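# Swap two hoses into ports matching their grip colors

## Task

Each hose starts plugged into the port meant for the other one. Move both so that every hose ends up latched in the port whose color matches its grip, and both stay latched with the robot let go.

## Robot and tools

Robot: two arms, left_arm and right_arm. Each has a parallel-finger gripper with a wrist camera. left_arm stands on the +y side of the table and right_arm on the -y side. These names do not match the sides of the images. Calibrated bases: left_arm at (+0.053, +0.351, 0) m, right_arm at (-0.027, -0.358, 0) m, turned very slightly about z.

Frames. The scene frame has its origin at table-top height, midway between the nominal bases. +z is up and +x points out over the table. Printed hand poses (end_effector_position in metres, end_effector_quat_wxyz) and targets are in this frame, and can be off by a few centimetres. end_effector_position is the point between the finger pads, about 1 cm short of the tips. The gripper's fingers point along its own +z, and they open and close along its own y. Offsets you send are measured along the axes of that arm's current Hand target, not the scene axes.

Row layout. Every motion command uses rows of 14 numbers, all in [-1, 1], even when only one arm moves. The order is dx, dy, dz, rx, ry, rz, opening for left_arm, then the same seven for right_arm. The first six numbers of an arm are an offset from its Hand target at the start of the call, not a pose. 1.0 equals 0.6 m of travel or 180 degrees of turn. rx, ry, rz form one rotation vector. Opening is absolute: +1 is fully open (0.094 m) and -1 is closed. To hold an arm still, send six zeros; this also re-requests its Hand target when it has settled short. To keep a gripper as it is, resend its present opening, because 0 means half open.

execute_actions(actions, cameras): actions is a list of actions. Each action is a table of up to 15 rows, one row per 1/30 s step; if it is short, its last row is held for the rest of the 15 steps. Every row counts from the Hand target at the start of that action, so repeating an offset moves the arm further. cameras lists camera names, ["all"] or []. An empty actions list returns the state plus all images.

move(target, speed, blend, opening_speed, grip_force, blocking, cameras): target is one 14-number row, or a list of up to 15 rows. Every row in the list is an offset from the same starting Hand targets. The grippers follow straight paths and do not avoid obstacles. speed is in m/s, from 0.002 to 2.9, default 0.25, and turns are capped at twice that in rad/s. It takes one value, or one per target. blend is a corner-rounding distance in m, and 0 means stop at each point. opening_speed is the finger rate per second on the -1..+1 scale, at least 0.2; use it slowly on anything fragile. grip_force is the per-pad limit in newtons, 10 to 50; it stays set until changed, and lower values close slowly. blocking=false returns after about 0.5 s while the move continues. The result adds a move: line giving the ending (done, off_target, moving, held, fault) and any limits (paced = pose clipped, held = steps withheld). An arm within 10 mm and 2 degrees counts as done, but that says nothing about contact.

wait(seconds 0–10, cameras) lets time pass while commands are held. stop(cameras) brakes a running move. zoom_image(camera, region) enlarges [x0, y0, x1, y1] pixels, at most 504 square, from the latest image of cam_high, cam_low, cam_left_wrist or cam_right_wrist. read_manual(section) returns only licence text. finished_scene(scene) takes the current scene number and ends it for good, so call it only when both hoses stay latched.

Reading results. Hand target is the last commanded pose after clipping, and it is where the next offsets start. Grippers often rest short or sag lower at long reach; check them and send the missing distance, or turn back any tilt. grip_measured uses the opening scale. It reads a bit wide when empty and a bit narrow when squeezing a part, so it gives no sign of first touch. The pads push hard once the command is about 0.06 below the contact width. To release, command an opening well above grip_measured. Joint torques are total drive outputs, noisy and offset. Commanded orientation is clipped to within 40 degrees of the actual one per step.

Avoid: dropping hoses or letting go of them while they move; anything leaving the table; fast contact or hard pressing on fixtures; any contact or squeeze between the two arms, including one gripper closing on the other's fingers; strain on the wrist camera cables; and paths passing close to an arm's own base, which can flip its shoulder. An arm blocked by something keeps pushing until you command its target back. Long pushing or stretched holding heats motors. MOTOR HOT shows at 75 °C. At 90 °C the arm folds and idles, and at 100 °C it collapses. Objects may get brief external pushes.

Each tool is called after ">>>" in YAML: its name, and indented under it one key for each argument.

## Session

>>> execute_actions:
  actions: []

>>> zoom_image:
  camera: "cam_high"
  region: [150, 240, 350, 440]

Scene clock: 0.00 s.
left_arm: end_effector_position=(+0.4443, +0.3672, +0.0786) grip_measured=+1.000 end_effector_quat_wxyz=(+0.545, -0.043, +0.835, +0.066) | right_arm: end_effector_position=(+0.3736, -0.3261, +0.0857) grip_measured=+1.000 end_effector_quat_wxyz=(+0.567, -0.073, +0.819, +0.038)
Joint positions: left_arm=[-0.048 1.543 0.39 0.735 -0.202 -0.02 0.094] | right_arm=[0.008 1.578 0.396 0.817 -0.12 -0.068 0.094]
Joint velocities: within noise
Joint torques (N m): no reading
Heat: left arm: 42 °C; right arm: 40 °C.
Hand target: left_arm +0.4469, +0.3671, +0.0840; +0.551, -0.044, +0.831, +0.066 | right_arm +0.3751, -0.3261, +0.0890; +0.570, -0.073, +0.817, +0.038
Tool commands: left_gripper/opening=+1.0 right_gripper/opening=+1.0
camera_calibration:
cam_left_wrist: T_world_to_cam=[[0.137415, -0.988769, -0.0587655, 0.308774], [-0.766114, -0.0684908, -0.639045, 0.455196], [0.627843, 0.132835, -0.766921, -0.178535], [0, 0, 0, 1]] pos_world=[0.418393, 0.360198, 0.172114]
cam_right_wrist: T_world_to_cam=[[0.177746, -0.984049, 0.00731866, -0.382708], [-0.71931, -0.134995, -0.681446, 0.324517], [0.671565, 0.11586, -0.731832, -0.0712499], [0, 0, 0, 1]] pos_world=[0.349302, -0.32454, 0.171799]

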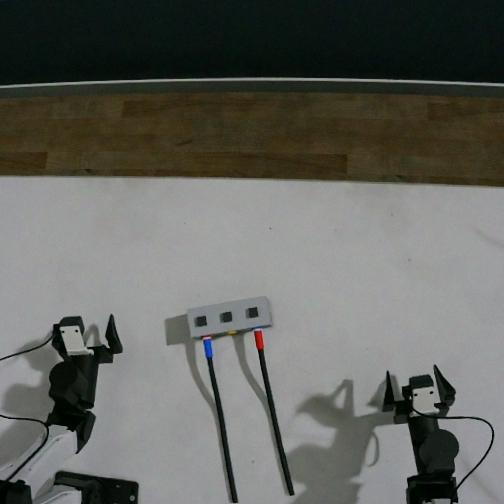

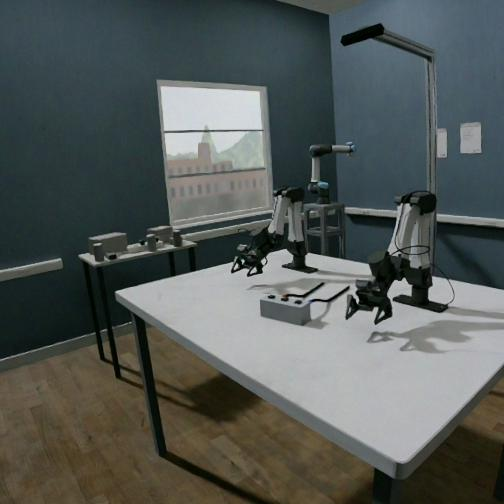

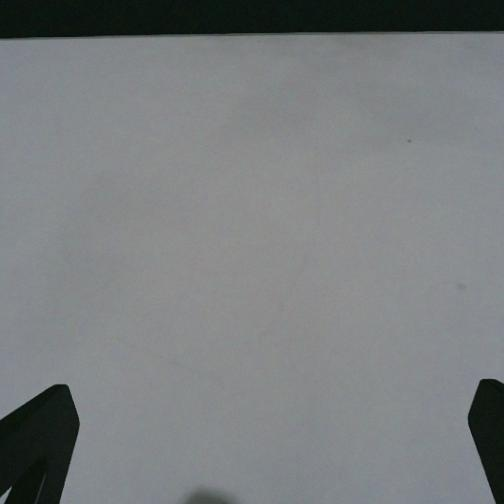

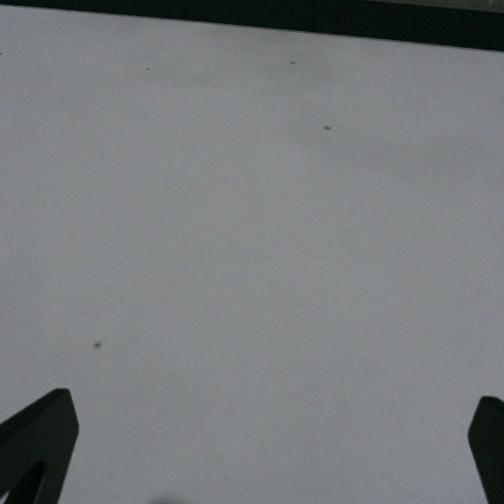

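Scaled by 2.520.

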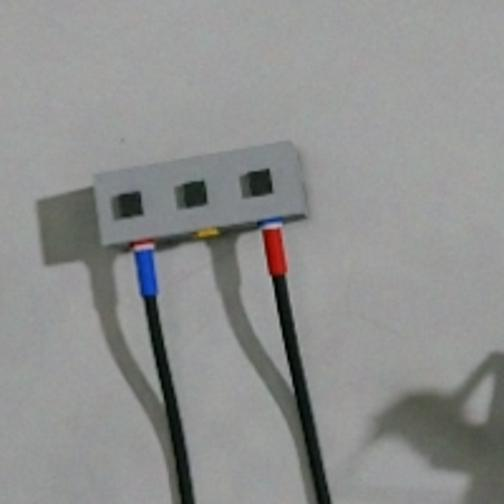

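>>> move:
  target: [-0.141,-0.432,-0.104,0.1538,0.2996,0.1608,-1,0,0,0,0,0,0,1]
  cameras: ["cam_left_wrist"]

Scene clock: 13.60 s.
left_arm: end_effector_position=(+0.4601, +0.1053, +0.1738) grip_measured=-0.988 end_effector_quat_wxyz=(+0.099, +0.251, +0.963, -0.020) | right_arm: end_effector_position=(+0.3736, -0.3261, +0.0857) grip_measured=+1.000 end_effector_quat_wxyz=(+0.567, -0.073, +0.819, +0.038)
Joint positions: left_arm=[-0.55 2.314 2.521 -1.577 -0.019 -0.038 0.001] | right_arm=[0.008 1.578 0.396 0.817 -0.12 -0.068 0.094]
Joint torques (N m): left_arm=[0.18 -10.47 9.02 0.72 0.24 0.14] | right_arm=[-0.38 -6.61 5.75 1.88 -0.03 0.07]
Heat: left arm: 44 °C; right arm: 42 °C.
Hand target: left_arm +0.4607, +0.1014, +0.1704; +0.085, +0.258, +0.962, -0.023 | right_arm +0.3751, -0.3261, +0.0890; +0.570, -0.073, +0.817, +0.038
Off the commanded pose: left_arm 0.005 m, 2 deg | right_arm 0.004 m, 0 deg.
joint sent to its limit (left arm) — joint 4 (wrist pitch), lower limit. The joint targets still meet the commanded pose.
move: done
camera_calibration:
cam_left_wrist: T_world_to_cam=[[-0.487813, -0.872944, -0.00279771, 0.31904], [-0.842925, 0.4702, 0.261515, 0.332232], [-0.226972, 0.129929, -0.965195, 0.347379], [0, 0, 0, 1]] pos_world=[0.514523, 0.0771547, 0.249297]
Images, in order (width x height): cam_left_wrist 504x504.

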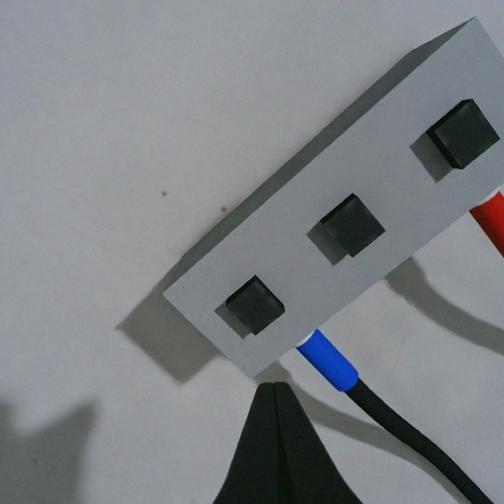

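>>> move:
  target:
    - [0.033,0,0.105,0,0,0,-1,0,0,0,0,0,0,1]
    - [0.064,0,0.277,0,0,0,-1,0,0,0,0,0,0,1]
  speed: 0.13
  cameras: ["cam_left_wrist","cam_high"]

>>> zoom_image:
  camera: "cam_high"
  region: [150, 240, 350, 440]

Scene clock: 21.17 s.
left_arm: end_effector_position=(+0.4502, +0.1114, +0.0794) grip_measured=-0.988 end_effector_quat_wxyz=(+0.133, +0.250, +0.959, -0.030) | right_arm: end_effector_position=(+0.3736, -0.3261, +0.0857) grip_measured=+1.000 end_effector_quat_wxyz=(+0.567, -0.073, +0.819, +0.038)
Joint positions: left_arm=[-0.55 2.071 1.724 -0.952 -0.019 -0.037 0.001] | right_arm=[0.008 1.578 0.396 0.817 -0.12 -0.068 0.094]
Joint torques (N m): left_arm=[0.17 0.65 0.31 2.04 0.24 0.12] | right_arm=[-0.36 -6.64 5.71 1.89 -0.03 0.08]
Heat: left arm: 46 °C; right arm: 43 °C.
Hand target: left_arm +0.4532, +0.1056, +0.0001; +0.085, +0.258, +0.962, -0.023 | right_arm +0.3751, -0.3261, +0.0890; +0.570, -0.073, +0.817, +0.038
Off the commanded pose: left_arm 0.080 m, 6 deg | right_arm 0.004 m, 0 deg.
move: off_target (left_arm)
camera_calibration:
cam_left_wrist: T_world_to_cam=[[-0.488006, -0.87284, -0.0000500372, 0.319074], [-0.85658, 0.478905, 0.192146, 0.356375], [-0.167689, 0.0938114, -0.981366, 0.231864], [0, 0, 0, 1]] pos_world=[0.499855, 0.0860791, 0.159084]
Images, in order (width x height): cam_high 504x504, cam_left_wrist 504x504.

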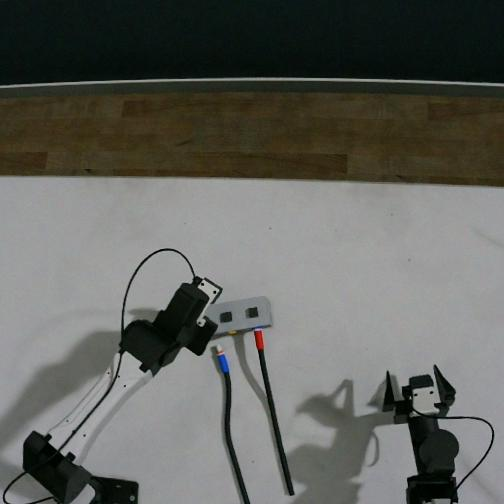

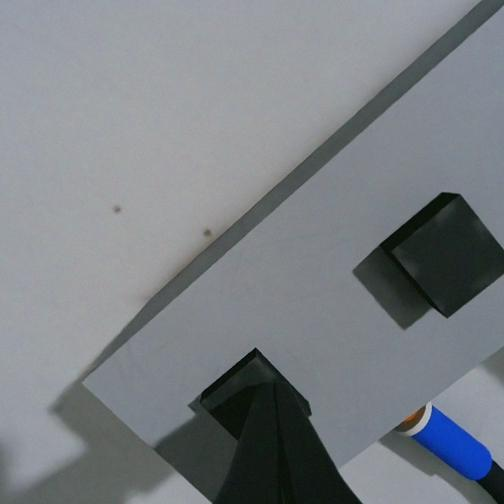

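Scaled by 2.520.

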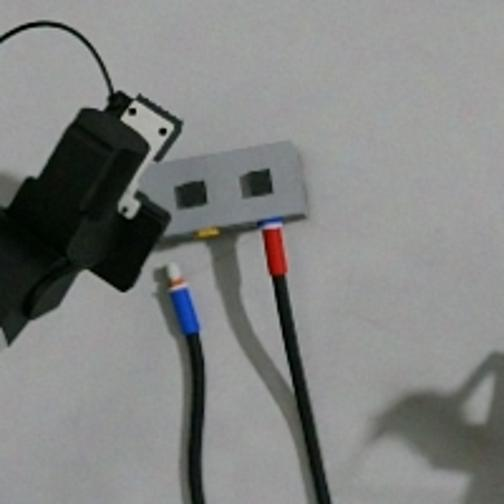

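>>> move:
  target:
    - [-0.0435,0,-0.246,0,0,0,-1,0,0,0,0,0,0,1]
    - [-0.1645,-0.1403,-0.191,0,0,0,-1,0,0,0,0,0,0,1]
  cameras: ["cam_left_wrist"]

Scene clock: 29.77 s.
left_arm: end_effector_position=(+0.4705, -0.0048, +0.1311) grip_measured=-0.988 end_effector_quat_wxyz=(+0.149, +0.264, +0.951, -0.060) | right_arm: end_effector_position=(+0.3736, -0.3261, +0.0857) grip_measured=+1.000 end_effector_quat_wxyz=(+0.567, -0.073, +0.819, +0.038)
Joint positions: left_arm=[-0.712 2.602 2.844 -1.49 -0.018 -0.166 0.001] | right_arm=[0.008 1.578 0.396 0.817 -0.12 -0.068 0.094]
Joint torques (N m): left_arm=[0.47 -12.56 9.05 1.13 -0.04 -0.08] | right_arm=[-0.35 -6.61 5.72 1.88 -0.03 0.07]
Heat: left arm: 46 °C; right arm: 44 °C.
Hand target: left_arm +0.4779, -0.0057, +0.1302; +0.085, +0.258, +0.962, -0.023 | right_arm +0.3751, -0.3261, +0.0890; +0.570, -0.073, +0.817, +0.038
Off the commanded pose: left_arm 0.008 m, 9 deg | right_arm 0.004 m, 0 deg.
elbow stopped short (left arm): the move would have taken joint 3 (elbow) straighter than the controller allows.
move: off_target (left_arm)
camera_calibration:
cam_left_wrist: T_world_to_cam=[[-0.521496, -0.852133, 0.0437216, 0.237632], [-0.84084, 0.521942, 0.143401, 0.418691], [-0.145017, 0.0380199, -0.988698, 0.286933], [0, 0, 0, 1]] pos_world=[0.517587, -0.0269473, 0.21326]
Images, in order (width x height): cam_left_wrist 504x504.

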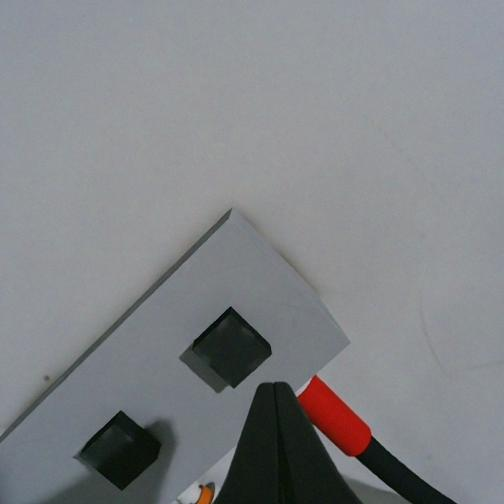

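>>> move:
  target:
    - [0.01,0.011,0.049,0,-0.06,0,-1,0,0,0,0,0,0,1]
    - [0.044,0.011,0.222,0,-0.06,0,-1,0,0,0,0,0,0,1]
  speed: 0.13
  cameras: ["cam_left_wrist","cam_high"]

>>> zoom_image:
  camera: "cam_high"
  region: [150, 240, 350, 440]

Scene clock: 38.93 s.
left_arm: end_effector_position=(+0.4968, -0.0214, +0.0827) grip_measured=-0.988 end_effector_quat_wxyz=(+0.266, +0.251, +0.925, -0.098) | right_arm: end_effector_position=(+0.3736, -0.3261, +0.0857) grip_measured=+1.000 end_effector_quat_wxyz=(+0.567, -0.073, +0.819, +0.038)
Joint positions: left_arm=[-0.714 2.289 1.963 -0.672 -0.053 -0.168 0.001] | right_arm=[0.008 1.578 0.396 0.817 -0.12 -0.068 0.094]
Joint torques (N m): left_arm=[0.66 -3.75 3.12 0.82 -0.05 -0.03] | right_arm=[-0.35 -6.61 5.74 1.88 -0.03 0.07]
Heat: left arm: 48 °C; right arm: 44 °C.
Hand target: left_arm +0.4788, +0.0011, -0.0055; +0.175, +0.254, +0.950, -0.047 | right_arm +0.3751, -0.3261, +0.0890; +0.570, -0.073, +0.817, +0.038
Off the commanded pose: left_arm 0.093 m, 12 deg | right_arm 0.004 m, 0 deg.
move: off_target (left_arm)
camera_calibration:
cam_left_wrist: T_world_to_cam=[[-0.520084, -0.852375, 0.0544976, 0.237851], [-0.851716, 0.512786, -0.107845, 0.482392], [0.0639787, -0.102505, -0.992673, 0.136979], [0, 0, 0, 1]] pos_world=[0.525799, -0.030585, 0.175037]
Images, in order (width x height): cam_high 504x504, cam_left_wrist 504x504.

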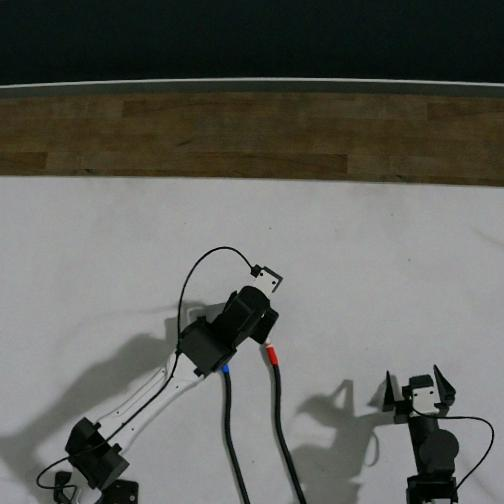

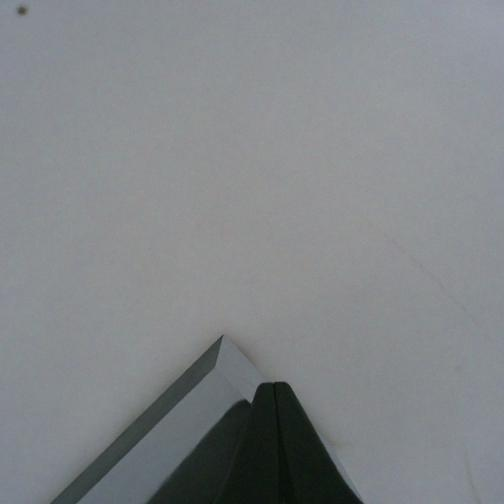

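Scaled by 2.520.

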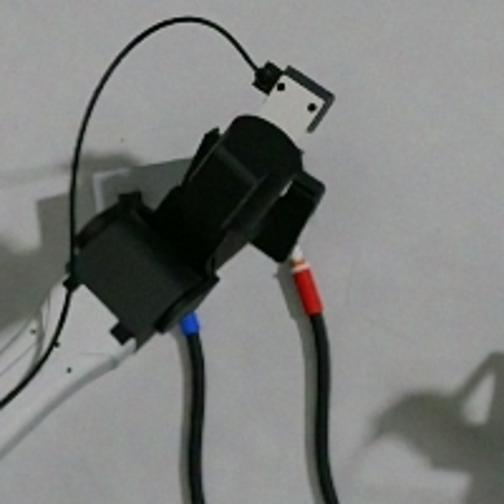

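>>> move:
  target:
    - [-0.08,0,-0.245,0,0,0,-1,0,0,0,0,0,0,1]
    - [0.103,-0.045,-0.406,-0.1006,-0.0485,-0.2111,-1,0,0,0,0,0,0,1]
  cameras: ["cam_left_wrist"]

Scene clock: 48.80 s.
left_arm: end_effector_position=(+0.3400, +0.0455, +0.1845) grip_measured=-0.988 end_effector_quat_wxyz=(+0.242, -0.092, +0.965, +0.036) | right_arm: end_effector_position=(+0.3736, -0.3261, +0.0857) grip_measured=+1.000 end_effector_quat_wxyz=(+0.567, -0.073, +0.819, +0.038)
Joint positions: left_arm=[-1.005 1.988 1.971 -1.384 -0.468 -1.154 0.001] | right_arm=[0.008 1.578 0.396 0.817 -0.12 -0.068 0.094]
Joint torques (N m): left_arm=[0.23 -13.24 7.58 0.61 -0.43 -0.1] | right_arm=[-0.38 -6.61 5.72 1.88 -0.02 0.07]
Heat: left arm: 49 °C; right arm: 45 °C.
Hand target: left_arm +0.3402, +0.0502, +0.2001; +0.258, -0.101, +0.961, +0.027 | right_arm +0.3751, -0.3261, +0.0890; +0.570, -0.073, +0.817, +0.038
Off the commanded pose: left_arm 0.016 m, 2 deg | right_arm 0.004 m, 0 deg.
move: off_target (left_arm)
camera_calibration:
cam_left_wrist: T_world_to_cam=[[0.192529, -0.981135, -0.0174896, -0.0153406], [-0.980973, -0.191982, -0.0288934, 0.387009], [0.0249906, 0.0227197, -0.999429, 0.263763], [0, 0, 0, 1]] pos_world=[0.376007, 0.0532549, 0.274526]
Images, in order (width x height): cam_left_wrist 504x504.

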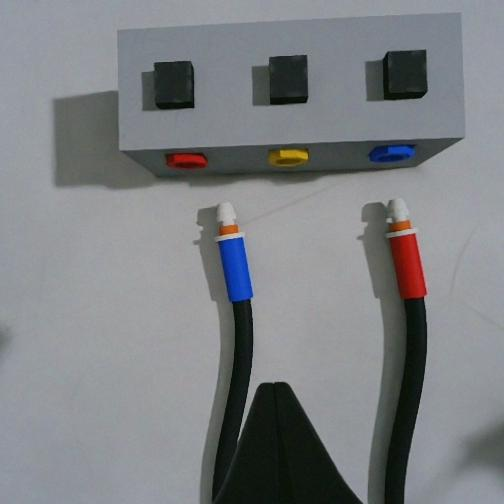

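>>> move:
  target:
    - [0.044,-0.124,0.225,0,0,0,-1,0,0,0,0,0,0,1]
    - [0.0855,-0.124,0.297,0,0,0,-1,0,0,0,0,0,0,1]
    - [0.1095,-0.254,0.283,0,0,0,-1,0,0,0,0,0,0,1]
    - [-0.007,-0.254,0.082,0,0,0,-1,0,0,0,0,0,0,1]
  speed: [0.25,0.15,0.15,0.2]
  cameras: ["cam_left_wrist"]

Scene clock: 63.77 s.
left_arm: end_effector_position=(+0.3959, -0.0939, +0.1374) grip_measured=-0.988 end_effector_quat_wxyz=(+0.288, -0.076, +0.954, -0.041) | right_arm: end_effector_position=(+0.3736, -0.3261, +0.0857) grip_measured=+1.000 end_effector_quat_wxyz=(+0.567, -0.073, +0.819, +0.038)
Joint positions: left_arm=[-1.059 2.639 2.855 -1.437 -0.486 -1.13 0.001] | right_arm=[0.008 1.578 0.396 0.817 -0.12 -0.068 0.094]
Joint torques (N m): left_arm=[0.4 -17.18 8.09 1.01 -0.4 0.13] | right_arm=[-0.34 -6.63 5.75 1.88 -0.03 0.07]
Heat: left arm: 55 °C; right arm: 45 °C.
Hand target: left_arm +0.3996, -0.0930, +0.1595; +0.258, -0.101, +0.961, +0.027 | right_arm +0.3751, -0.3261, +0.0890; +0.570, -0.073, +0.817, +0.038
Off the commanded pose: left_arm 0.023 m, 9 deg | right_arm 0.004 m, 0 deg.
elbow stopped short (left arm): the move would have taken joint 3 (elbow) straighter than the controller allows.
move: off_target (left_arm)
camera_calibration:
cam_left_wrist: T_world_to_cam=[[0.116822, -0.984673, 0.129508, -0.154313], [-0.984969, -0.131577, -0.111913, 0.432327], [0.127238, -0.114488, -0.985243, 0.163103], [0, 0, 0, 1]] pos_world=[0.423103, -0.0763903, 0.229064]
Images, in order (width x height): cam_left_wrist 504x504.

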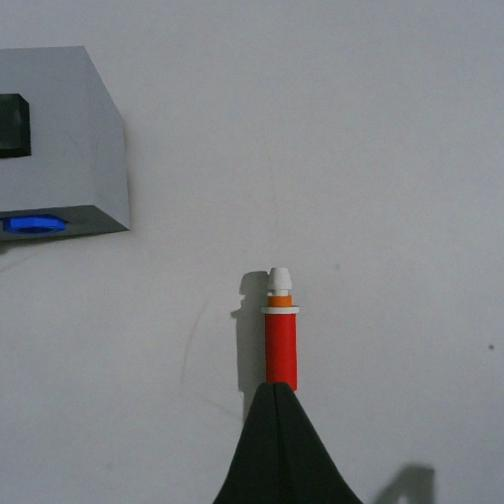

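>>> move:
  target:
    - [0.025,0.273,0.024,-0.0358,-0.1661,-0.0357,0,0,0,0,0,0,0,1]
    - [0.0675,0.278,0.1295,-0.0358,-0.1661,-0.0357,0,0,0,0,0,0,0,1]
  cameras: ["cam_left_wrist"]

Scene clock: 72.90 s.
left_arm: end_effector_position=(+0.3665, +0.0681, +0.0747) grip_measured=-0.003 end_effector_quat_wxyz=(+0.486, -0.162, +0.855, +0.083) | right_arm: end_effector_position=(+0.3736, -0.3261, +0.0857) grip_measured=+1.000 end_effector_quat_wxyz=(+0.567, -0.073, +0.819, +0.038)
Joint positions: left_arm=[-1.092 2.031 1.324 -0.663 -1.019 -1.354 0.047] | right_arm=[0.008 1.578 0.396 0.817 -0.12 -0.068 0.094]
Joint torques (N m): left_arm=[0.61 -9.26 5.94 0.78 -0.6 0.13] | right_arm=[-0.35 -6.61 5.72 1.88 -0.03 0.07]
Heat: left arm: 59 °C; right arm: 45 °C.
Hand target: left_arm +0.3686, +0.0710, +0.0720; +0.491, -0.158, +0.852, +0.091 | right_arm +0.3751, -0.3261, +0.0890; +0.570, -0.073, +0.817, +0.038
Off the commanded pose: left_arm 0.004 m, 1 deg | right_arm 0.004 m, 0 deg.
move: done
camera_calibration:
cam_left_wrist: T_world_to_cam=[[0.351698, -0.935877, 0.0210461, -0.0644743], [-0.786199, -0.307504, -0.536035, 0.388545], [0.508134, 0.171976, -0.843934, -0.0460237], [0, 0, 0, 1]] pos_world=[0.351535, 0.0670539, 0.17079]
Images, in order (width x height): cam_left_wrist 504x504.

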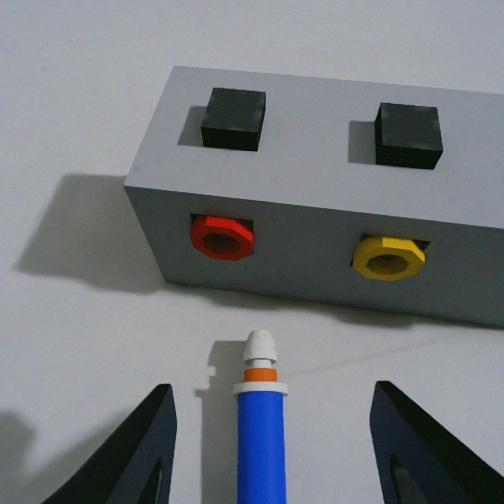

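>>> move:
  target:
    - [0.094,-0.0045,0.0575,0,0,0,0,0,0,0,0,0,0,1]
    - [0.094,-0.0045,0.0575,0,0,0,-1,0,0,0,0,0,0,1]
  speed: 0.15
  cameras: ["cam_left_wrist"]

Scene clock: 78.77 s.
left_arm: end_effector_position=(+0.3702, +0.0656, +0.0172) grip_measured=-0.683 end_effector_quat_wxyz=(+0.497, -0.161, +0.849, +0.084) | right_arm: end_effector_position=(+0.3736, -0.3261, +0.0857) grip_measured=+1.000 end_effector_quat_wxyz=(+0.567, -0.073, +0.819, +0.038)
Joint positions: left_arm=[-1.092 2.164 1.251 -0.441 -1.043 -1.343 0.015] | right_arm=[0.008 1.578 0.396 0.817 -0.12 -0.068 0.094]
Joint torques (N m): left_arm=[0.9 -8.43 5.2 0.85 -0.37 0.1] | right_arm=[-0.38 -6.6 5.72 1.89 -0.03 0.07]
Heat: left arm: 58 °C; right arm: 46 °C.
Hand target: left_arm +0.3710, +0.0692, +0.0058; +0.491, -0.158, +0.852, +0.092 | right_arm +0.3751, -0.3261, +0.0890; +0.570, -0.073, +0.817, +0.038
Off the commanded pose: left_arm 0.012 m, 1 deg | right_arm 0.004 m, 0 deg.
move: off_target (left_arm); target 2's new opening was sent with left_arm's hand 0.012 m and 1 deg from that target
camera_calibration:
cam_left_wrist: T_world_to_cam=[[0.350528, -0.936259, 0.0234459, -0.0665039], [-0.773275, -0.30345, -0.556745, 0.355154], [0.528372, 0.177024, -0.830353, -0.104035], [0, 0, 0, 1]] pos_world=[0.352912, 0.0639234, 0.112904]
Images, in order (width x height): cam_left_wrist 504x504.

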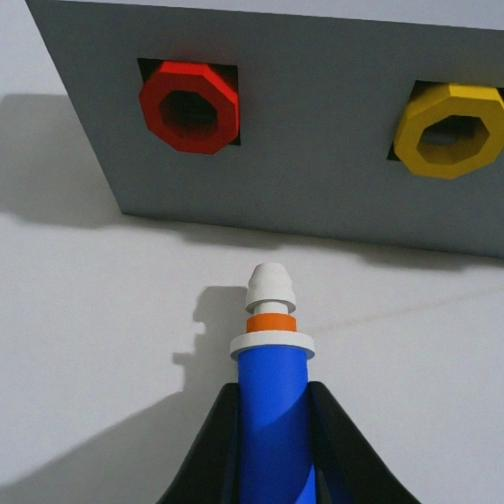

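>>> move:
  target:
    - [-0.1075,0.003,-0.094,0,0,0,-1,0,0,0,0,0,0,1]
    - [-0.0905,-0.141,-0.1065,0.0409,0,0.0236,-1,0,0,0,0,0,0,1]
    - [-0.079,-0.155,-0.077,0.0409,0,0.0236,-1,0,0,0,0,0,0,1]
  speed: 0.15
  cameras: ["cam_left_wrist"]

>>> zoom_image:
  camera: "cam_left_wrist"
  region: [180, 200, 360, 380]

Scene clock: 92.40 s.
left_arm: end_effector_position=(+0.3854, -0.0165, +0.0690) grip_measured=-0.679 end_effector_quat_wxyz=(+0.496, -0.093, +0.861, +0.063) | right_arm: end_effector_position=(+0.3736, -0.3261, +0.0857) grip_measured=+1.000 end_effector_quat_wxyz=(+0.567, -0.073, +0.819, +0.038)
Joint positions: left_arm=[-1.138 2.245 1.625 -0.62 -1.012 -1.167 0.015] | right_arm=[0.008 1.578 0.396 0.817 -0.12 -0.068 0.094]
Joint torques (N m): left_arm=[0.42 -10.88 9.59 1.01 -0.38 0.13] | right_arm=[-0.38 -6.63 5.74 1.88 -0.02 0.07]
Heat: left arm: 56 °C; right arm: 46 °C.
Hand target: left_arm +0.3892, -0.0236, +0.0699; +0.497, -0.094, +0.861, +0.055 | right_arm +0.3751, -0.3261, +0.0890; +0.570, -0.073, +0.817, +0.038
Off the commanded pose: left_arm 0.008 m, 1 deg | right_arm 0.004 m, 0 deg.
move: done
camera_calibration:
cam_left_wrist: T_world_to_cam=[[0.215508, -0.976444, -0.0106548, -0.0962584], [-0.818055, -0.174571, -0.548006, 0.389616], [0.533237, 0.126816, -0.836407, -0.0567627], [0, 0, 0, 1]] pos_world=[0.36974, -0.0187771, 0.165009]
Images, in order (width x height): cam_left_wrist 504x504.

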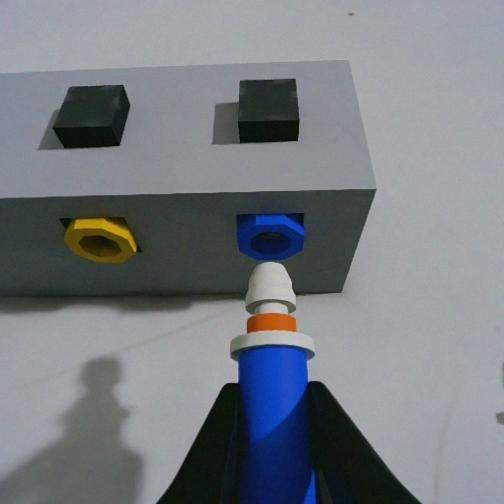

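Scaled by 2.800.

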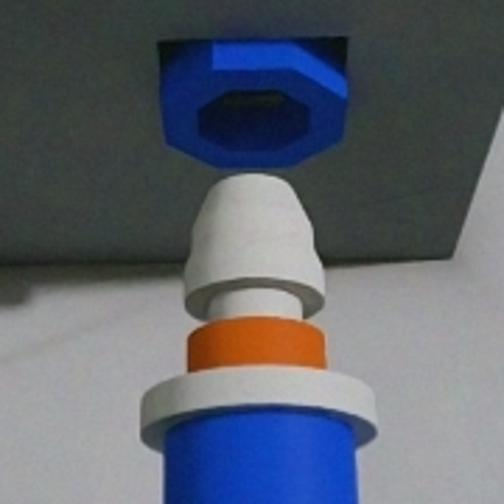

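>>> move:
  target: [-0.0153,0,0.011,0,0,0,-1,0,0,0,0,0,0,1]
  speed: 0.1
  cameras: ["cam_left_wrist"]

>>> zoom_image:
  camera: "cam_left_wrist"
  region: [180, 200, 360, 380]

Scene clock: 97.67 s.
left_arm: end_effector_position=(+0.3951, -0.0146, +0.0716) grip_measured=-0.679 end_effector_quat_wxyz=(+0.495, -0.092, +0.862, +0.064) | right_arm: end_effector_position=(+0.3736, -0.3261, +0.0857) grip_measured=+1.000 end_effector_quat_wxyz=(+0.567, -0.073, +0.819, +0.038)
Joint positions: left_arm=[-1.116 2.245 1.633 -0.599 -1.006 -1.129 0.015] | right_arm=[0.008 1.578 0.396 0.817 -0.12 -0.068 0.094]
Joint torques (N m): left_arm=[0.51 -11.38 9.61 1.04 -0.37 0.11] | right_arm=[-0.38 -6.61 5.74 1.87 -0.02 0.07]
Heat: left arm: 57 °C; right arm: 46 °C.
Hand target: left_arm +0.3993, -0.0213, +0.0747; +0.497, -0.095, +0.861, +0.055 | right_arm +0.3751, -0.3261, +0.0890; +0.570, -0.073, +0.817, +0.038
Off the commanded pose: left_arm 0.008 m, 1 deg | right_arm 0.004 m, 0 deg.
move: done
camera_calibration:
cam_left_wrist: T_world_to_cam=[[0.2152, -0.97646, -0.0146899, -0.0960067], [-0.818815, -0.172219, -0.547616, 0.3996], [0.532195, 0.129875, -0.836601, -0.0595389], [0, 0, 0, 1]] pos_world=[0.379546, -0.0171954, 0.167607]
Images, in order (width x height): cam_left_wrist 504x504.

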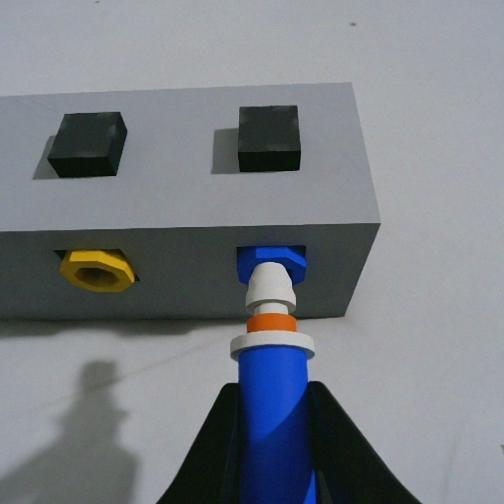

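Scaled by 2.800.

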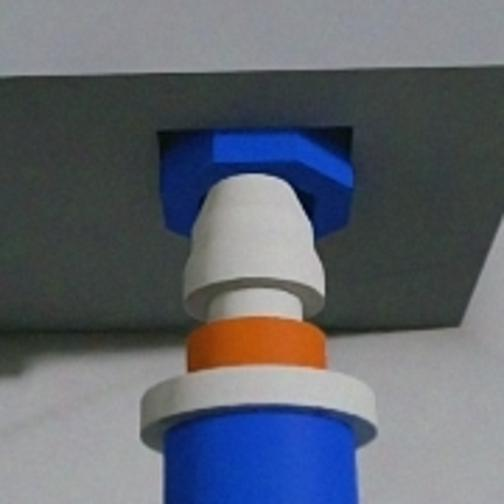

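>>> move:
  target: [-0.039,0,0.0545,0,0,0,-1,0,0,0,0,0,0,1]
  speed: 0.1
  cameras: ["cam_left_wrist"]

>>> zoom_image:
  camera: "cam_left_wrist"
  region: [180, 200, 360, 380]

Scene clock: 107.27 s.
left_arm: end_effector_position=(+0.4109, -0.0175, +0.0698) grip_measured=-0.679 end_effector_quat_wxyz=(+0.478, -0.063, +0.874, +0.061) | right_arm: end_effector_position=(+0.3736, -0.3261, +0.0857) grip_measured=+1.000 end_effector_quat_wxyz=(+0.567, -0.073, +0.819, +0.038)
Joint positions: left_arm=[-1.077 2.245 1.642 -0.538 -0.941 -0.999 0.015] | right_arm=[0.008 1.578 0.396 0.817 -0.12 -0.068 0.094]
Joint torques (N m): left_arm=[4.04 -10.89 10.3 1.56 -0.62 0.15] | right_arm=[-0.35 -6.58 5.74 1.88 -0.03 0.07]
Heat: left arm: 59 °C; right arm: 46 °C.
Hand target: left_arm +0.4383, -0.0127, +0.0785; +0.497, -0.094, +0.861, +0.055 | right_arm +0.3751, -0.3261, +0.0890; +0.570, -0.073, +0.817, +0.038
Off the commanded pose: left_arm 0.029 m, 5 deg | right_arm 0.004 m, 0 deg.
move: off_target (left_arm)
camera_calibration:
cam_left_wrist: T_world_to_cam=[[0.16213, -0.985879, -0.0419021, -0.078739], [-0.850347, -0.118046, -0.512811, 0.422566], [0.500624, 0.118773, -0.857478, -0.0549058], [0, 0, 0, 1]] pos_world=[0.399581, -0.0212237, 0.166317]
Images, in order (width x height): cam_left_wrist 504x504.

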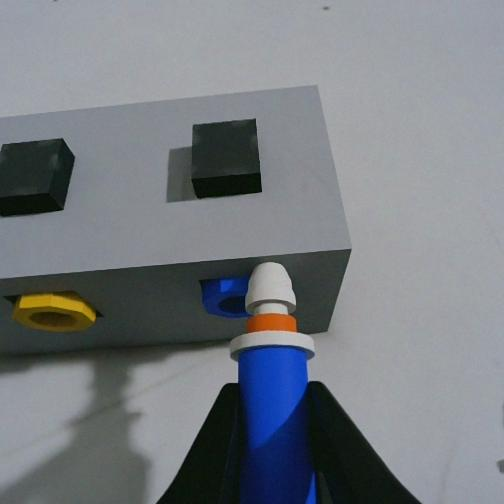

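Scaled by 2.800.

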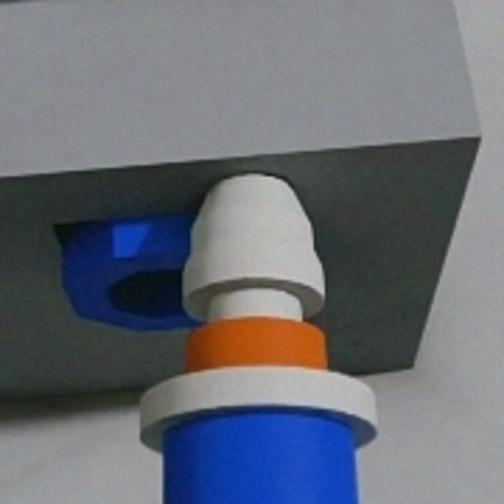

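>>> move:
  target:
    - [0.045,0.0287,-0.0995,0,0,0,-1,0,0,0,0,0,0,1]
    - [0.0543,0,-0.0655,0,0,0,-1,0,0,0,0,0,0,1]
    - [0.0388,0,-0.0545,0,0,0,-1,0,0,0,0,0,0,1]
    - [0.0468,0.0025,-0.05,0,0,0,-1,0,0,0,0,0,0,1]
    - [0.0127,0.01,0.0073,0,0,0,-1,0,0,0,0,0,0,1]
  speed: [0.15,0.15,0.1,0.1,0.1]
  cameras: ["cam_left_wrist"]

>>> zoom_image:
  camera: "cam_left_wrist"
  region: [180, 200, 360, 380]

Scene clock: 117.27 s.
left_arm: end_effector_position=(+0.4116, -0.0198, +0.0688) grip_measured=-0.679 end_effector_quat_wxyz=(+0.480, -0.067, +0.873, +0.050) | right_arm: end_effector_position=(+0.3736, -0.3261, +0.0857) grip_measured=+1.000 end_effector_quat_wxyz=(+0.567, -0.073, +0.819, +0.038)
Joint positions: left_arm=[-1.077 2.24 1.625 -0.5 -0.935 -0.997 0.015] | right_arm=[0.008 1.578 0.396 0.817 -0.12 -0.068 0.094]
Joint torques (N m): left_arm=[4.33 -11.04 7.25 1.68 -0.65 0.17] | right_arm=[-0.35 -6.64 5.72 1.88 -0.04 0.06]
Heat: left arm: 60 °C; right arm: 46 °C.
Hand target: left_arm +0.4371, -0.0068, +0.0698; +0.497, -0.095, +0.861, +0.055 | right_arm +0.3751, -0.3261, +0.0890; +0.570, -0.073, +0.817, +0.038
Off the commanded pose: left_arm 0.028 m, 4 deg | right_arm 0.004 m, 0 deg.
move: off_target (left_arm)
camera_calibration:
cam_left_wrist: T_world_to_cam=[[0.158942, -0.987132, -0.017542, -0.0815247], [-0.84714, -0.127234, -0.515913, 0.421015], [0.507042, 0.096861, -0.856461, -0.0590142], [0, 0, 0, 1]] pos_world=[0.399539, -0.0211922, 0.165234]
Images, in order (width x height): cam_left_wrist 504x504.

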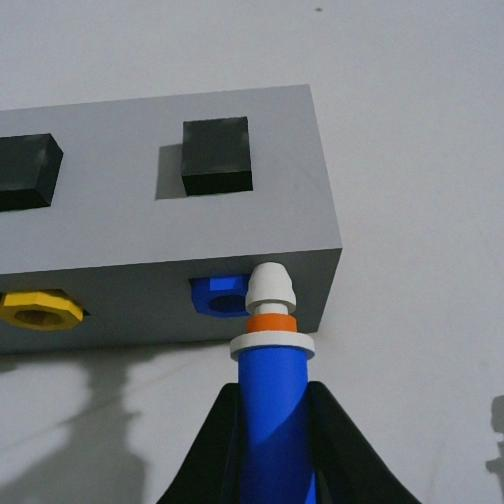

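Scaled by 2.800.

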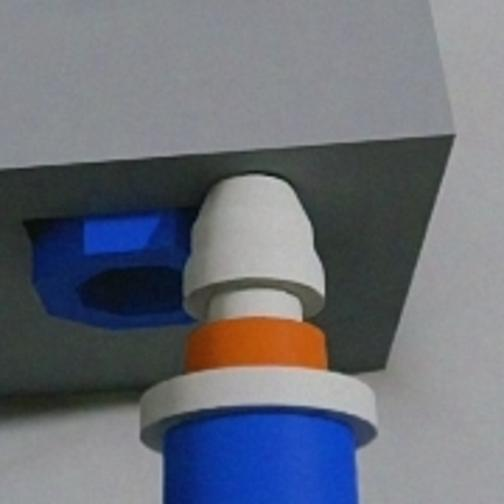

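>>> move:
  target:
    - [0.0323,0.0187,-0.107,0,0,0,-1,0,0,0,0,0,0,1]
    - [0.042,-0.01,-0.0727,0,0,0,-1,0,0,0,0,0,0,1]
    - [0.0367,-0.0032,-0.056,0,0,0,-1,0,0,0,0,0,0,1]
  speed: [0.15,0.15,0.1]
  cameras: ["cam_left_wrist"]

>>> zoom_image:
  camera: "cam_left_wrist"
  region: [180, 200, 360, 380]

Scene clock: 124.33 s.
left_arm: end_effector_position=(+0.3973, -0.0188, +0.0722) grip_measured=-0.679 end_effector_quat_wxyz=(+0.494, -0.099, +0.862, +0.048) | right_arm: end_effector_position=(+0.3736, -0.3261, +0.0857) grip_measured=+1.000 end_effector_quat_wxyz=(+0.567, -0.073, +0.819, +0.038)
Joint positions: left_arm=[-1.113 2.241 1.629 -0.565 -0.99 -1.127 0.015] | right_arm=[0.008 1.578 0.396 0.817 -0.12 -0.068 0.094]
Joint torques (N m): left_arm=[0.35 -11.36 6.46 1.1 -0.5 0.15] | right_arm=[-0.34 -6.6 5.75 1.89 -0.03 0.07]
Heat: left arm: 60 °C; right arm: 46 °C.
Hand target: left_arm +0.3983, -0.0174, +0.0676; +0.497, -0.095, +0.861, +0.055 | right_arm +0.3751, -0.3261, +0.0890; +0.570, -0.073, +0.817, +0.038
Off the commanded pose: left_arm 0.005 m, 1 deg | right_arm 0.004 m, 0 deg.
move: done
camera_calibration:
cam_left_wrist: T_world_to_cam=[[0.211704, -0.977133, 0.019825, -0.101723], [-0.818822, -0.188407, -0.542248, 0.400283], [0.533584, 0.0985632, -0.839984, -0.0606048], [0, 0, 0, 1]] pos_world=[0.381634, -0.0180071, 0.168163]
Images, in order (width x height): cam_left_wrist 504x504.

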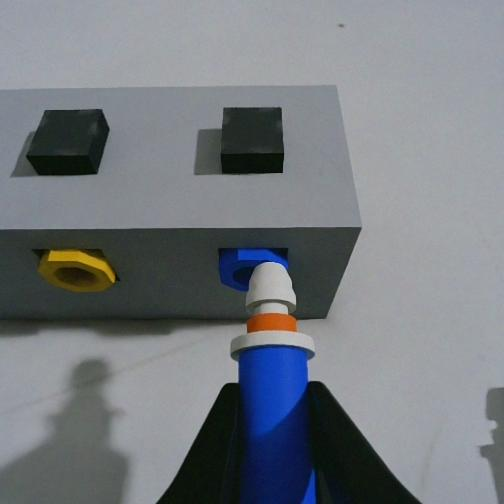

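Scaled by 2.800.

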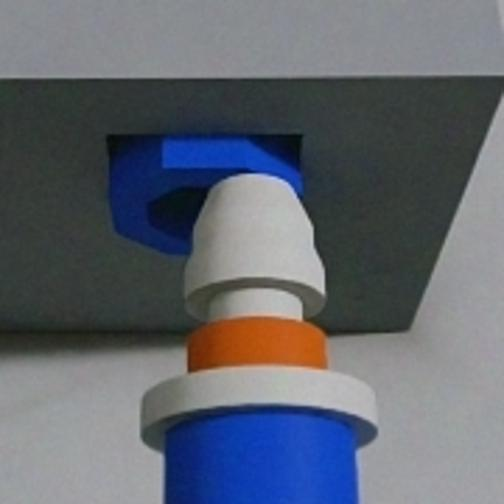

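>>> move:
  target: [0.003,0.015,0.006,0,0,0,-1,0,0,0,0,0,0,1]
  speed: 0.08
  cameras: ["cam_left_wrist"]

>>> zoom_image:
  camera: "cam_left_wrist"
  region: [180, 200, 360, 380]

Scene clock: 128.70 s.
left_arm: end_effector_position=(+0.3945, -0.0099, +0.0562) grip_measured=-0.679 end_effector_quat_wxyz=(+0.491, -0.089, +0.864, +0.059) | right_arm: end_effector_position=(+0.3736, -0.3261, +0.0857) grip_measured=+1.000 end_effector_quat_wxyz=(+0.567, -0.073, +0.819, +0.038)
Joint positions: left_arm=[-1.11 2.241 1.564 -0.515 -0.99 -1.11 0.015] | right_arm=[0.008 1.578 0.396 0.817 -0.12 -0.068 0.094]
Joint torques (N m): left_arm=[0.92 -13.7 6.52 1.1 -0.47 0.14] | right_arm=[-0.32 -6.61 5.74 1.89 -0.03 0.07]
Heat: left arm: 60 °C; right arm: 46 °C.
Hand target: left_arm +0.3986, -0.0081, +0.0642; +0.497, -0.095, +0.861, +0.055 | right_arm +0.3751, -0.3261, +0.0890; +0.570, -0.073, +0.817, +0.038
Off the commanded pose: left_arm 0.009 m, 1 deg | right_arm 0.004 m, 0 deg.
move: done
camera_calibration:
cam_left_wrist: T_world_to_cam=[[0.206393, -0.978424, -0.00939124, -0.0883307], [-0.825142, -0.168884, -0.539091, 0.393533], [0.525874, 0.119013, -0.842195, -0.0700223], [0, 0, 0, 1]] pos_world=[0.379775, -0.0116297, 0.152348]
Images, in order (width x height): cam_left_wrist 504x504.

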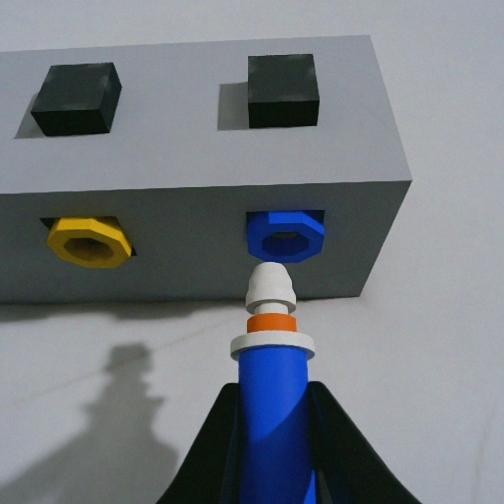

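Scaled by 2.800.

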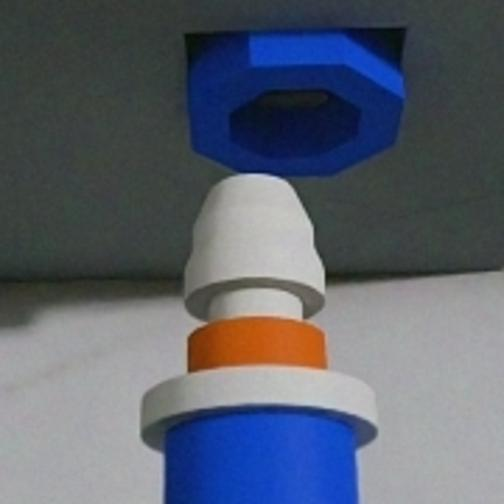

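>>> move:
  target: [-0.0215,-0.005,-0.004,0,0,0,-1,0,0,0,0,0,0,1]
  speed: 0.08
  cameras: ["cam_left_wrist"]

>>> zoom_image:
  camera: "cam_left_wrist"
  region: [180, 200, 360, 380]

Scene clock: 134.57 s.
left_arm: end_effector_position=(+0.3981, -0.0059, +0.0572) grip_measured=-0.679 end_effector_quat_wxyz=(+0.489, -0.086, +0.865, +0.068) | right_arm: end_effector_position=(+0.3736, -0.3261, +0.0857) grip_measured=+1.000 end_effector_quat_wxyz=(+0.567, -0.073, +0.819, +0.038)
Joint positions: left_arm=[-1.099 2.241 1.57 -0.529 -0.99 -1.095 0.015] | right_arm=[0.008 1.578 0.396 0.817 -0.12 -0.068 0.094]
Joint torques (N m): left_arm=[0.72 -14.5 9.46 0.88 -0.44 0.12] | right_arm=[-0.35 -6.64 5.75 1.88 -0.02 0.07]
Heat: left arm: 61 °C; right arm: 46 °C.
Hand target: left_arm +0.4035, -0.0100, +0.0765; +0.497, -0.095, +0.861, +0.055 | right_arm +0.3751, -0.3261, +0.0890; +0.570, -0.073, +0.817, +0.038
Off the commanded pose: left_arm 0.021 m, 2 deg | right_arm 0.004 m, 0 deg.
move: off_target (left_arm)
camera_calibration:
cam_left_wrist: T_world_to_cam=[[0.209486, -0.977396, -0.0285191, -0.0852884], [-0.82781, -0.161751, -0.537184, 0.398785], [0.520428, 0.136141, -0.842983, -0.0692227], [0, 0, 0, 1]] pos_world=[0.384011, -0.00943243, 0.153435]
Images, in order (width x height): cam_left_wrist 504x504.

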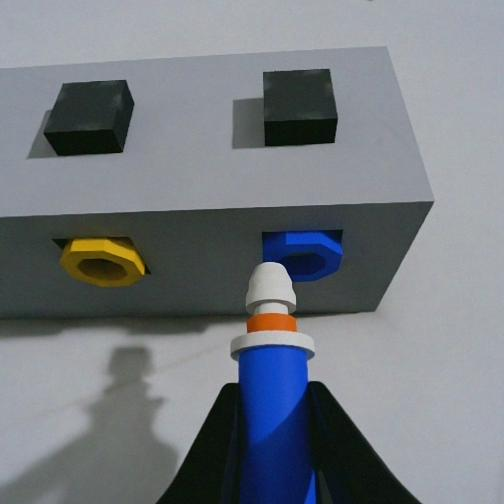

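Scaled by 2.800.

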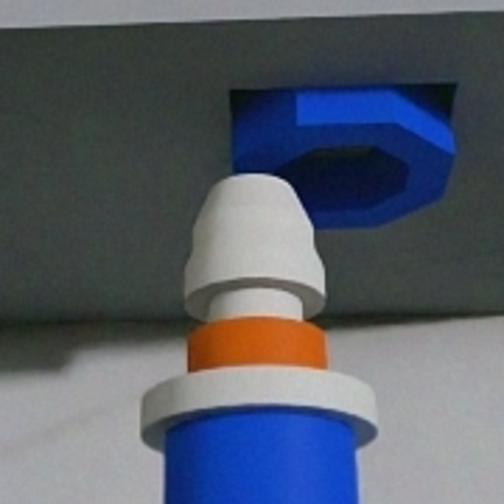

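>>> move:
  target:
    - [0.0073,0.1313,-0.0577,0,0,0,-1,0,0,0,0,0,0,1]
    - [0.0127,-0.006,-0.0505,0,0,0,-1,0,0,0,0,0,0,1]
    - [0.0237,-0.017,-0.0188,0,0,0,-1,0,0,0,0,0,0,1]
    - [0.0082,-0.0168,-0.008,0,0,0,-1,0,0,0,0,0,0,1]
    - [0.0043,-0.0118,0.0052,0,0,0,-1,0,0,0,0,0,0,1]
  speed: [0.15,0.15,0.15,0.1,0.1]
  cameras: ["cam_left_wrist"]

>>> zoom_image:
  camera: "cam_left_wrist"
  region: [180, 200, 360, 380]

Scene clock: 147.03 s.
left_arm: end_effector_position=(+0.4040, -0.0152, +0.0722) grip_measured=-0.679 end_effector_quat_wxyz=(+0.495, -0.095, +0.862, +0.057) | right_arm: end_effector_position=(+0.3736, -0.3261, +0.0857) grip_measured=+1.000 end_effector_quat_wxyz=(+0.567, -0.073, +0.819, +0.038)
Joint positions: left_arm=[-1.098 2.246 1.634 -0.559 -0.992 -1.098 0.015] | right_arm=[0.008 1.578 0.396 0.817 -0.12 -0.068 0.094]
Joint torques (N m): left_arm=[0.51 -12.03 7.57 1.13 -0.42 0.13] | right_arm=[-0.36 -6.61 5.74 1.88 -0.02 0.07]
Heat: left arm: 63 °C; right arm: 46 °C.
Hand target: left_arm +0.4064, -0.0167, +0.0728; +0.497, -0.095, +0.861, +0.055 | right_arm +0.3751, -0.3261, +0.0890; +0.570, -0.073, +0.817, +0.038
Off the commanded pose: left_arm 0.003 m, 0 deg | right_arm 0.004 m, 0 deg.
move: done
camera_calibration:
cam_left_wrist: T_world_to_cam=[[0.213303, -0.976986, 0.000945344, -0.0988293], [-0.818801, -0.179295, -0.545361, 0.406814], [0.532979, 0.115553, -0.838201, -0.0640909], [0, 0, 0, 1]] pos_world=[0.388339, -0.0162094, 0.168232]
Images, in order (width x height): cam_left_wrist 504x504.

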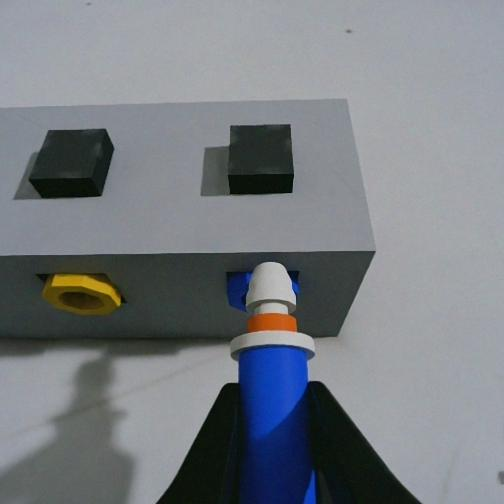

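Scaled by 2.800.

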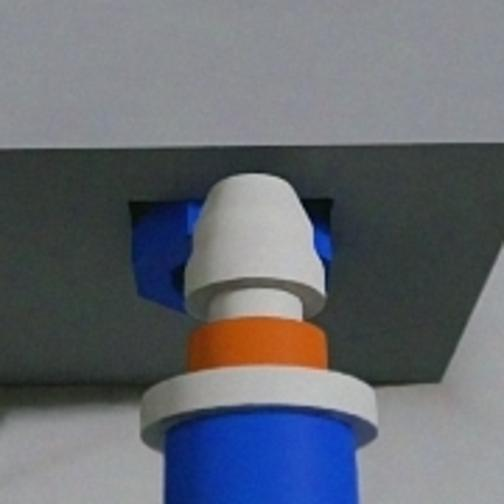

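>>> move:
  target: [0.0105,0.005,0.0003,0,0,0,-1,0,0,0,0,0,0,1]
  speed: 0.1
  cameras: ["cam_left_wrist"]

>>> zoom_image:
  camera: "cam_left_wrist"
  region: [180, 200, 360, 380]

Scene clock: 154.63 s.
left_arm: end_effector_position=(+0.4030, -0.0133, +0.0674) grip_measured=-0.679 end_effector_quat_wxyz=(+0.495, -0.095, +0.862, +0.058) | right_arm: end_effector_position=(+0.3736, -0.3261, +0.0857) grip_measured=+1.000 end_effector_quat_wxyz=(+0.567, -0.073, +0.819, +0.038)
Joint positions: left_arm=[-1.098 2.246 1.614 -0.54 -0.992 -1.098 0.015] | right_arm=[0.008 1.578 0.396 0.817 -0.12 -0.068 0.094]
Joint torques (N m): left_arm=[0.09 -12.31 6.58 1.11 -0.43 0.05] | right_arm=[-0.38 -6.63 5.74 1.88 -0.02 0.06]
Heat: left arm: 64 °C; right arm: 46 °C.
Hand target: left_arm +0.4028, -0.0144, +0.0672; +0.497, -0.095, +0.861, +0.055 | right_arm +0.3751, -0.3261, +0.0890; +0.570, -0.073, +0.817, +0.038
Off the commanded pose: left_arm 0.001 m, 0 deg | right_arm 0.004 m, 0 deg.
move: done
camera_calibration:
cam_left_wrist: T_world_to_cam=[[0.213326, -0.976981, -0.00059464, -0.0967368], [-0.818918, -0.17848, -0.545453, 0.403834], [0.532791, 0.116846, -0.838141, -0.0677504], [0, 0, 0, 1]] pos_world=[0.38744, -0.0145172, 0.163431]
Images, in order (width x height): cam_left_wrist 504x504.

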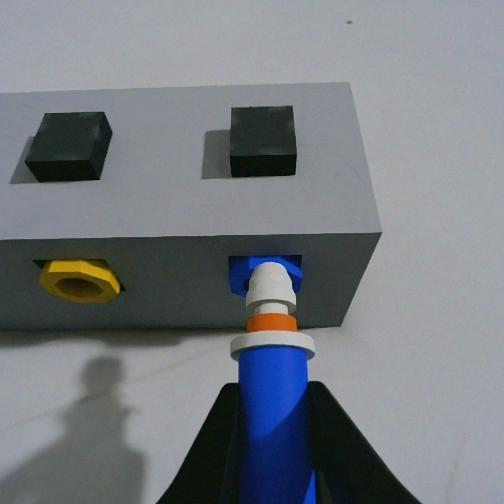

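Scaled by 2.800.

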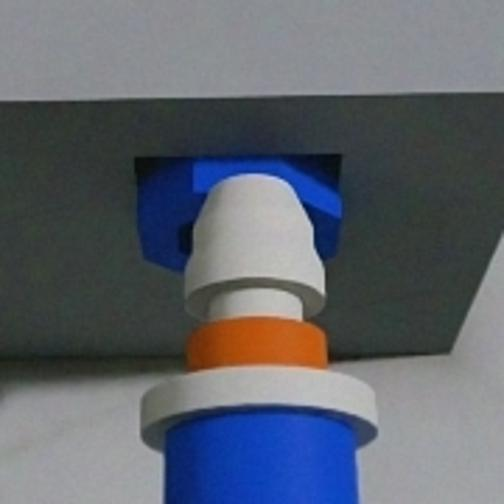

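>>> move:
  target:
    - [0.004,0.004,0.0025,0,0,0,-1,0,0,0,0,0,0,1]
    - [-0.02,0.007,0.048,0,0,0,-1,0,0,0,0,0,0,1]
  speed: 0.1
  cameras: ["cam_left_wrist"]

>>> zoom_image:
  camera: "cam_left_wrist"
  region: [180, 200, 360, 380]

Scene clock: 159.97 s.
left_arm: end_effector_position=(+0.4070, -0.0165, +0.0567) grip_measured=-0.679 end_effector_quat_wxyz=(+0.480, -0.065, +0.873, +0.054) | right_arm: end_effector_position=(+0.3736, -0.3261, +0.0857) grip_measured=+1.000 end_effector_quat_wxyz=(+0.567, -0.073, +0.819, +0.038)
Joint positions: left_arm=[-1.083 2.246 1.585 -0.47 -0.939 -1.005 0.015] | right_arm=[0.008 1.578 0.396 0.817 -0.12 -0.068 0.094]
Joint torques (N m): left_arm=[4.34 -12.12 7.09 1.63 -0.63 0.18] | right_arm=[-0.35 -6.63 5.76 1.88 -0.03 0.07]
Heat: left arm: 64 °C; right arm: 46 °C.
Hand target: left_arm +0.4321, -0.0037, +0.0633; +0.497, -0.095, +0.861, +0.055 | right_arm +0.3751, -0.3261, +0.0890; +0.570, -0.073, +0.817, +0.038
Off the commanded pose: left_arm 0.029 m, 4 deg | right_arm 0.004 m, 0 deg.
move: off_target (left_arm)
camera_calibration:
cam_left_wrist: T_world_to_cam=[[0.15869, -0.98699, -0.0258642, -0.0772325], [-0.848549, -0.122945, -0.514635, 0.41186], [0.504759, 0.103614, -0.857019, -0.0661956], [0, 0, 0, 1]] pos_world=[0.395152, -0.0187327, 0.153229]
Images, in order (width x height): cam_left_wrist 504x504.

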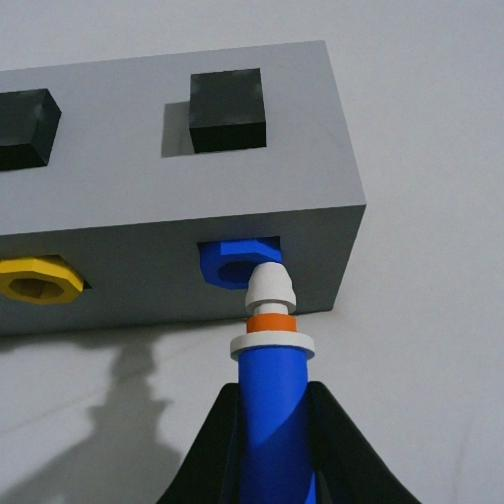

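Scaled by 2.800.

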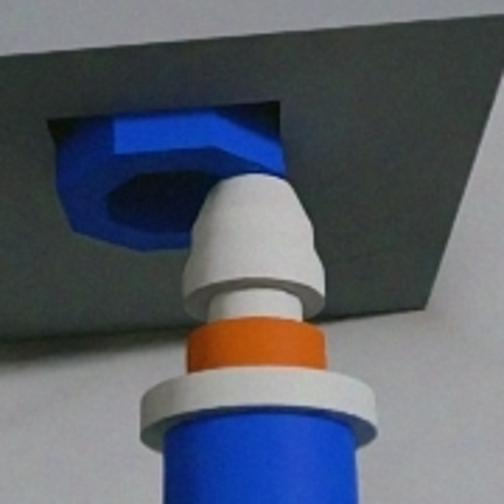

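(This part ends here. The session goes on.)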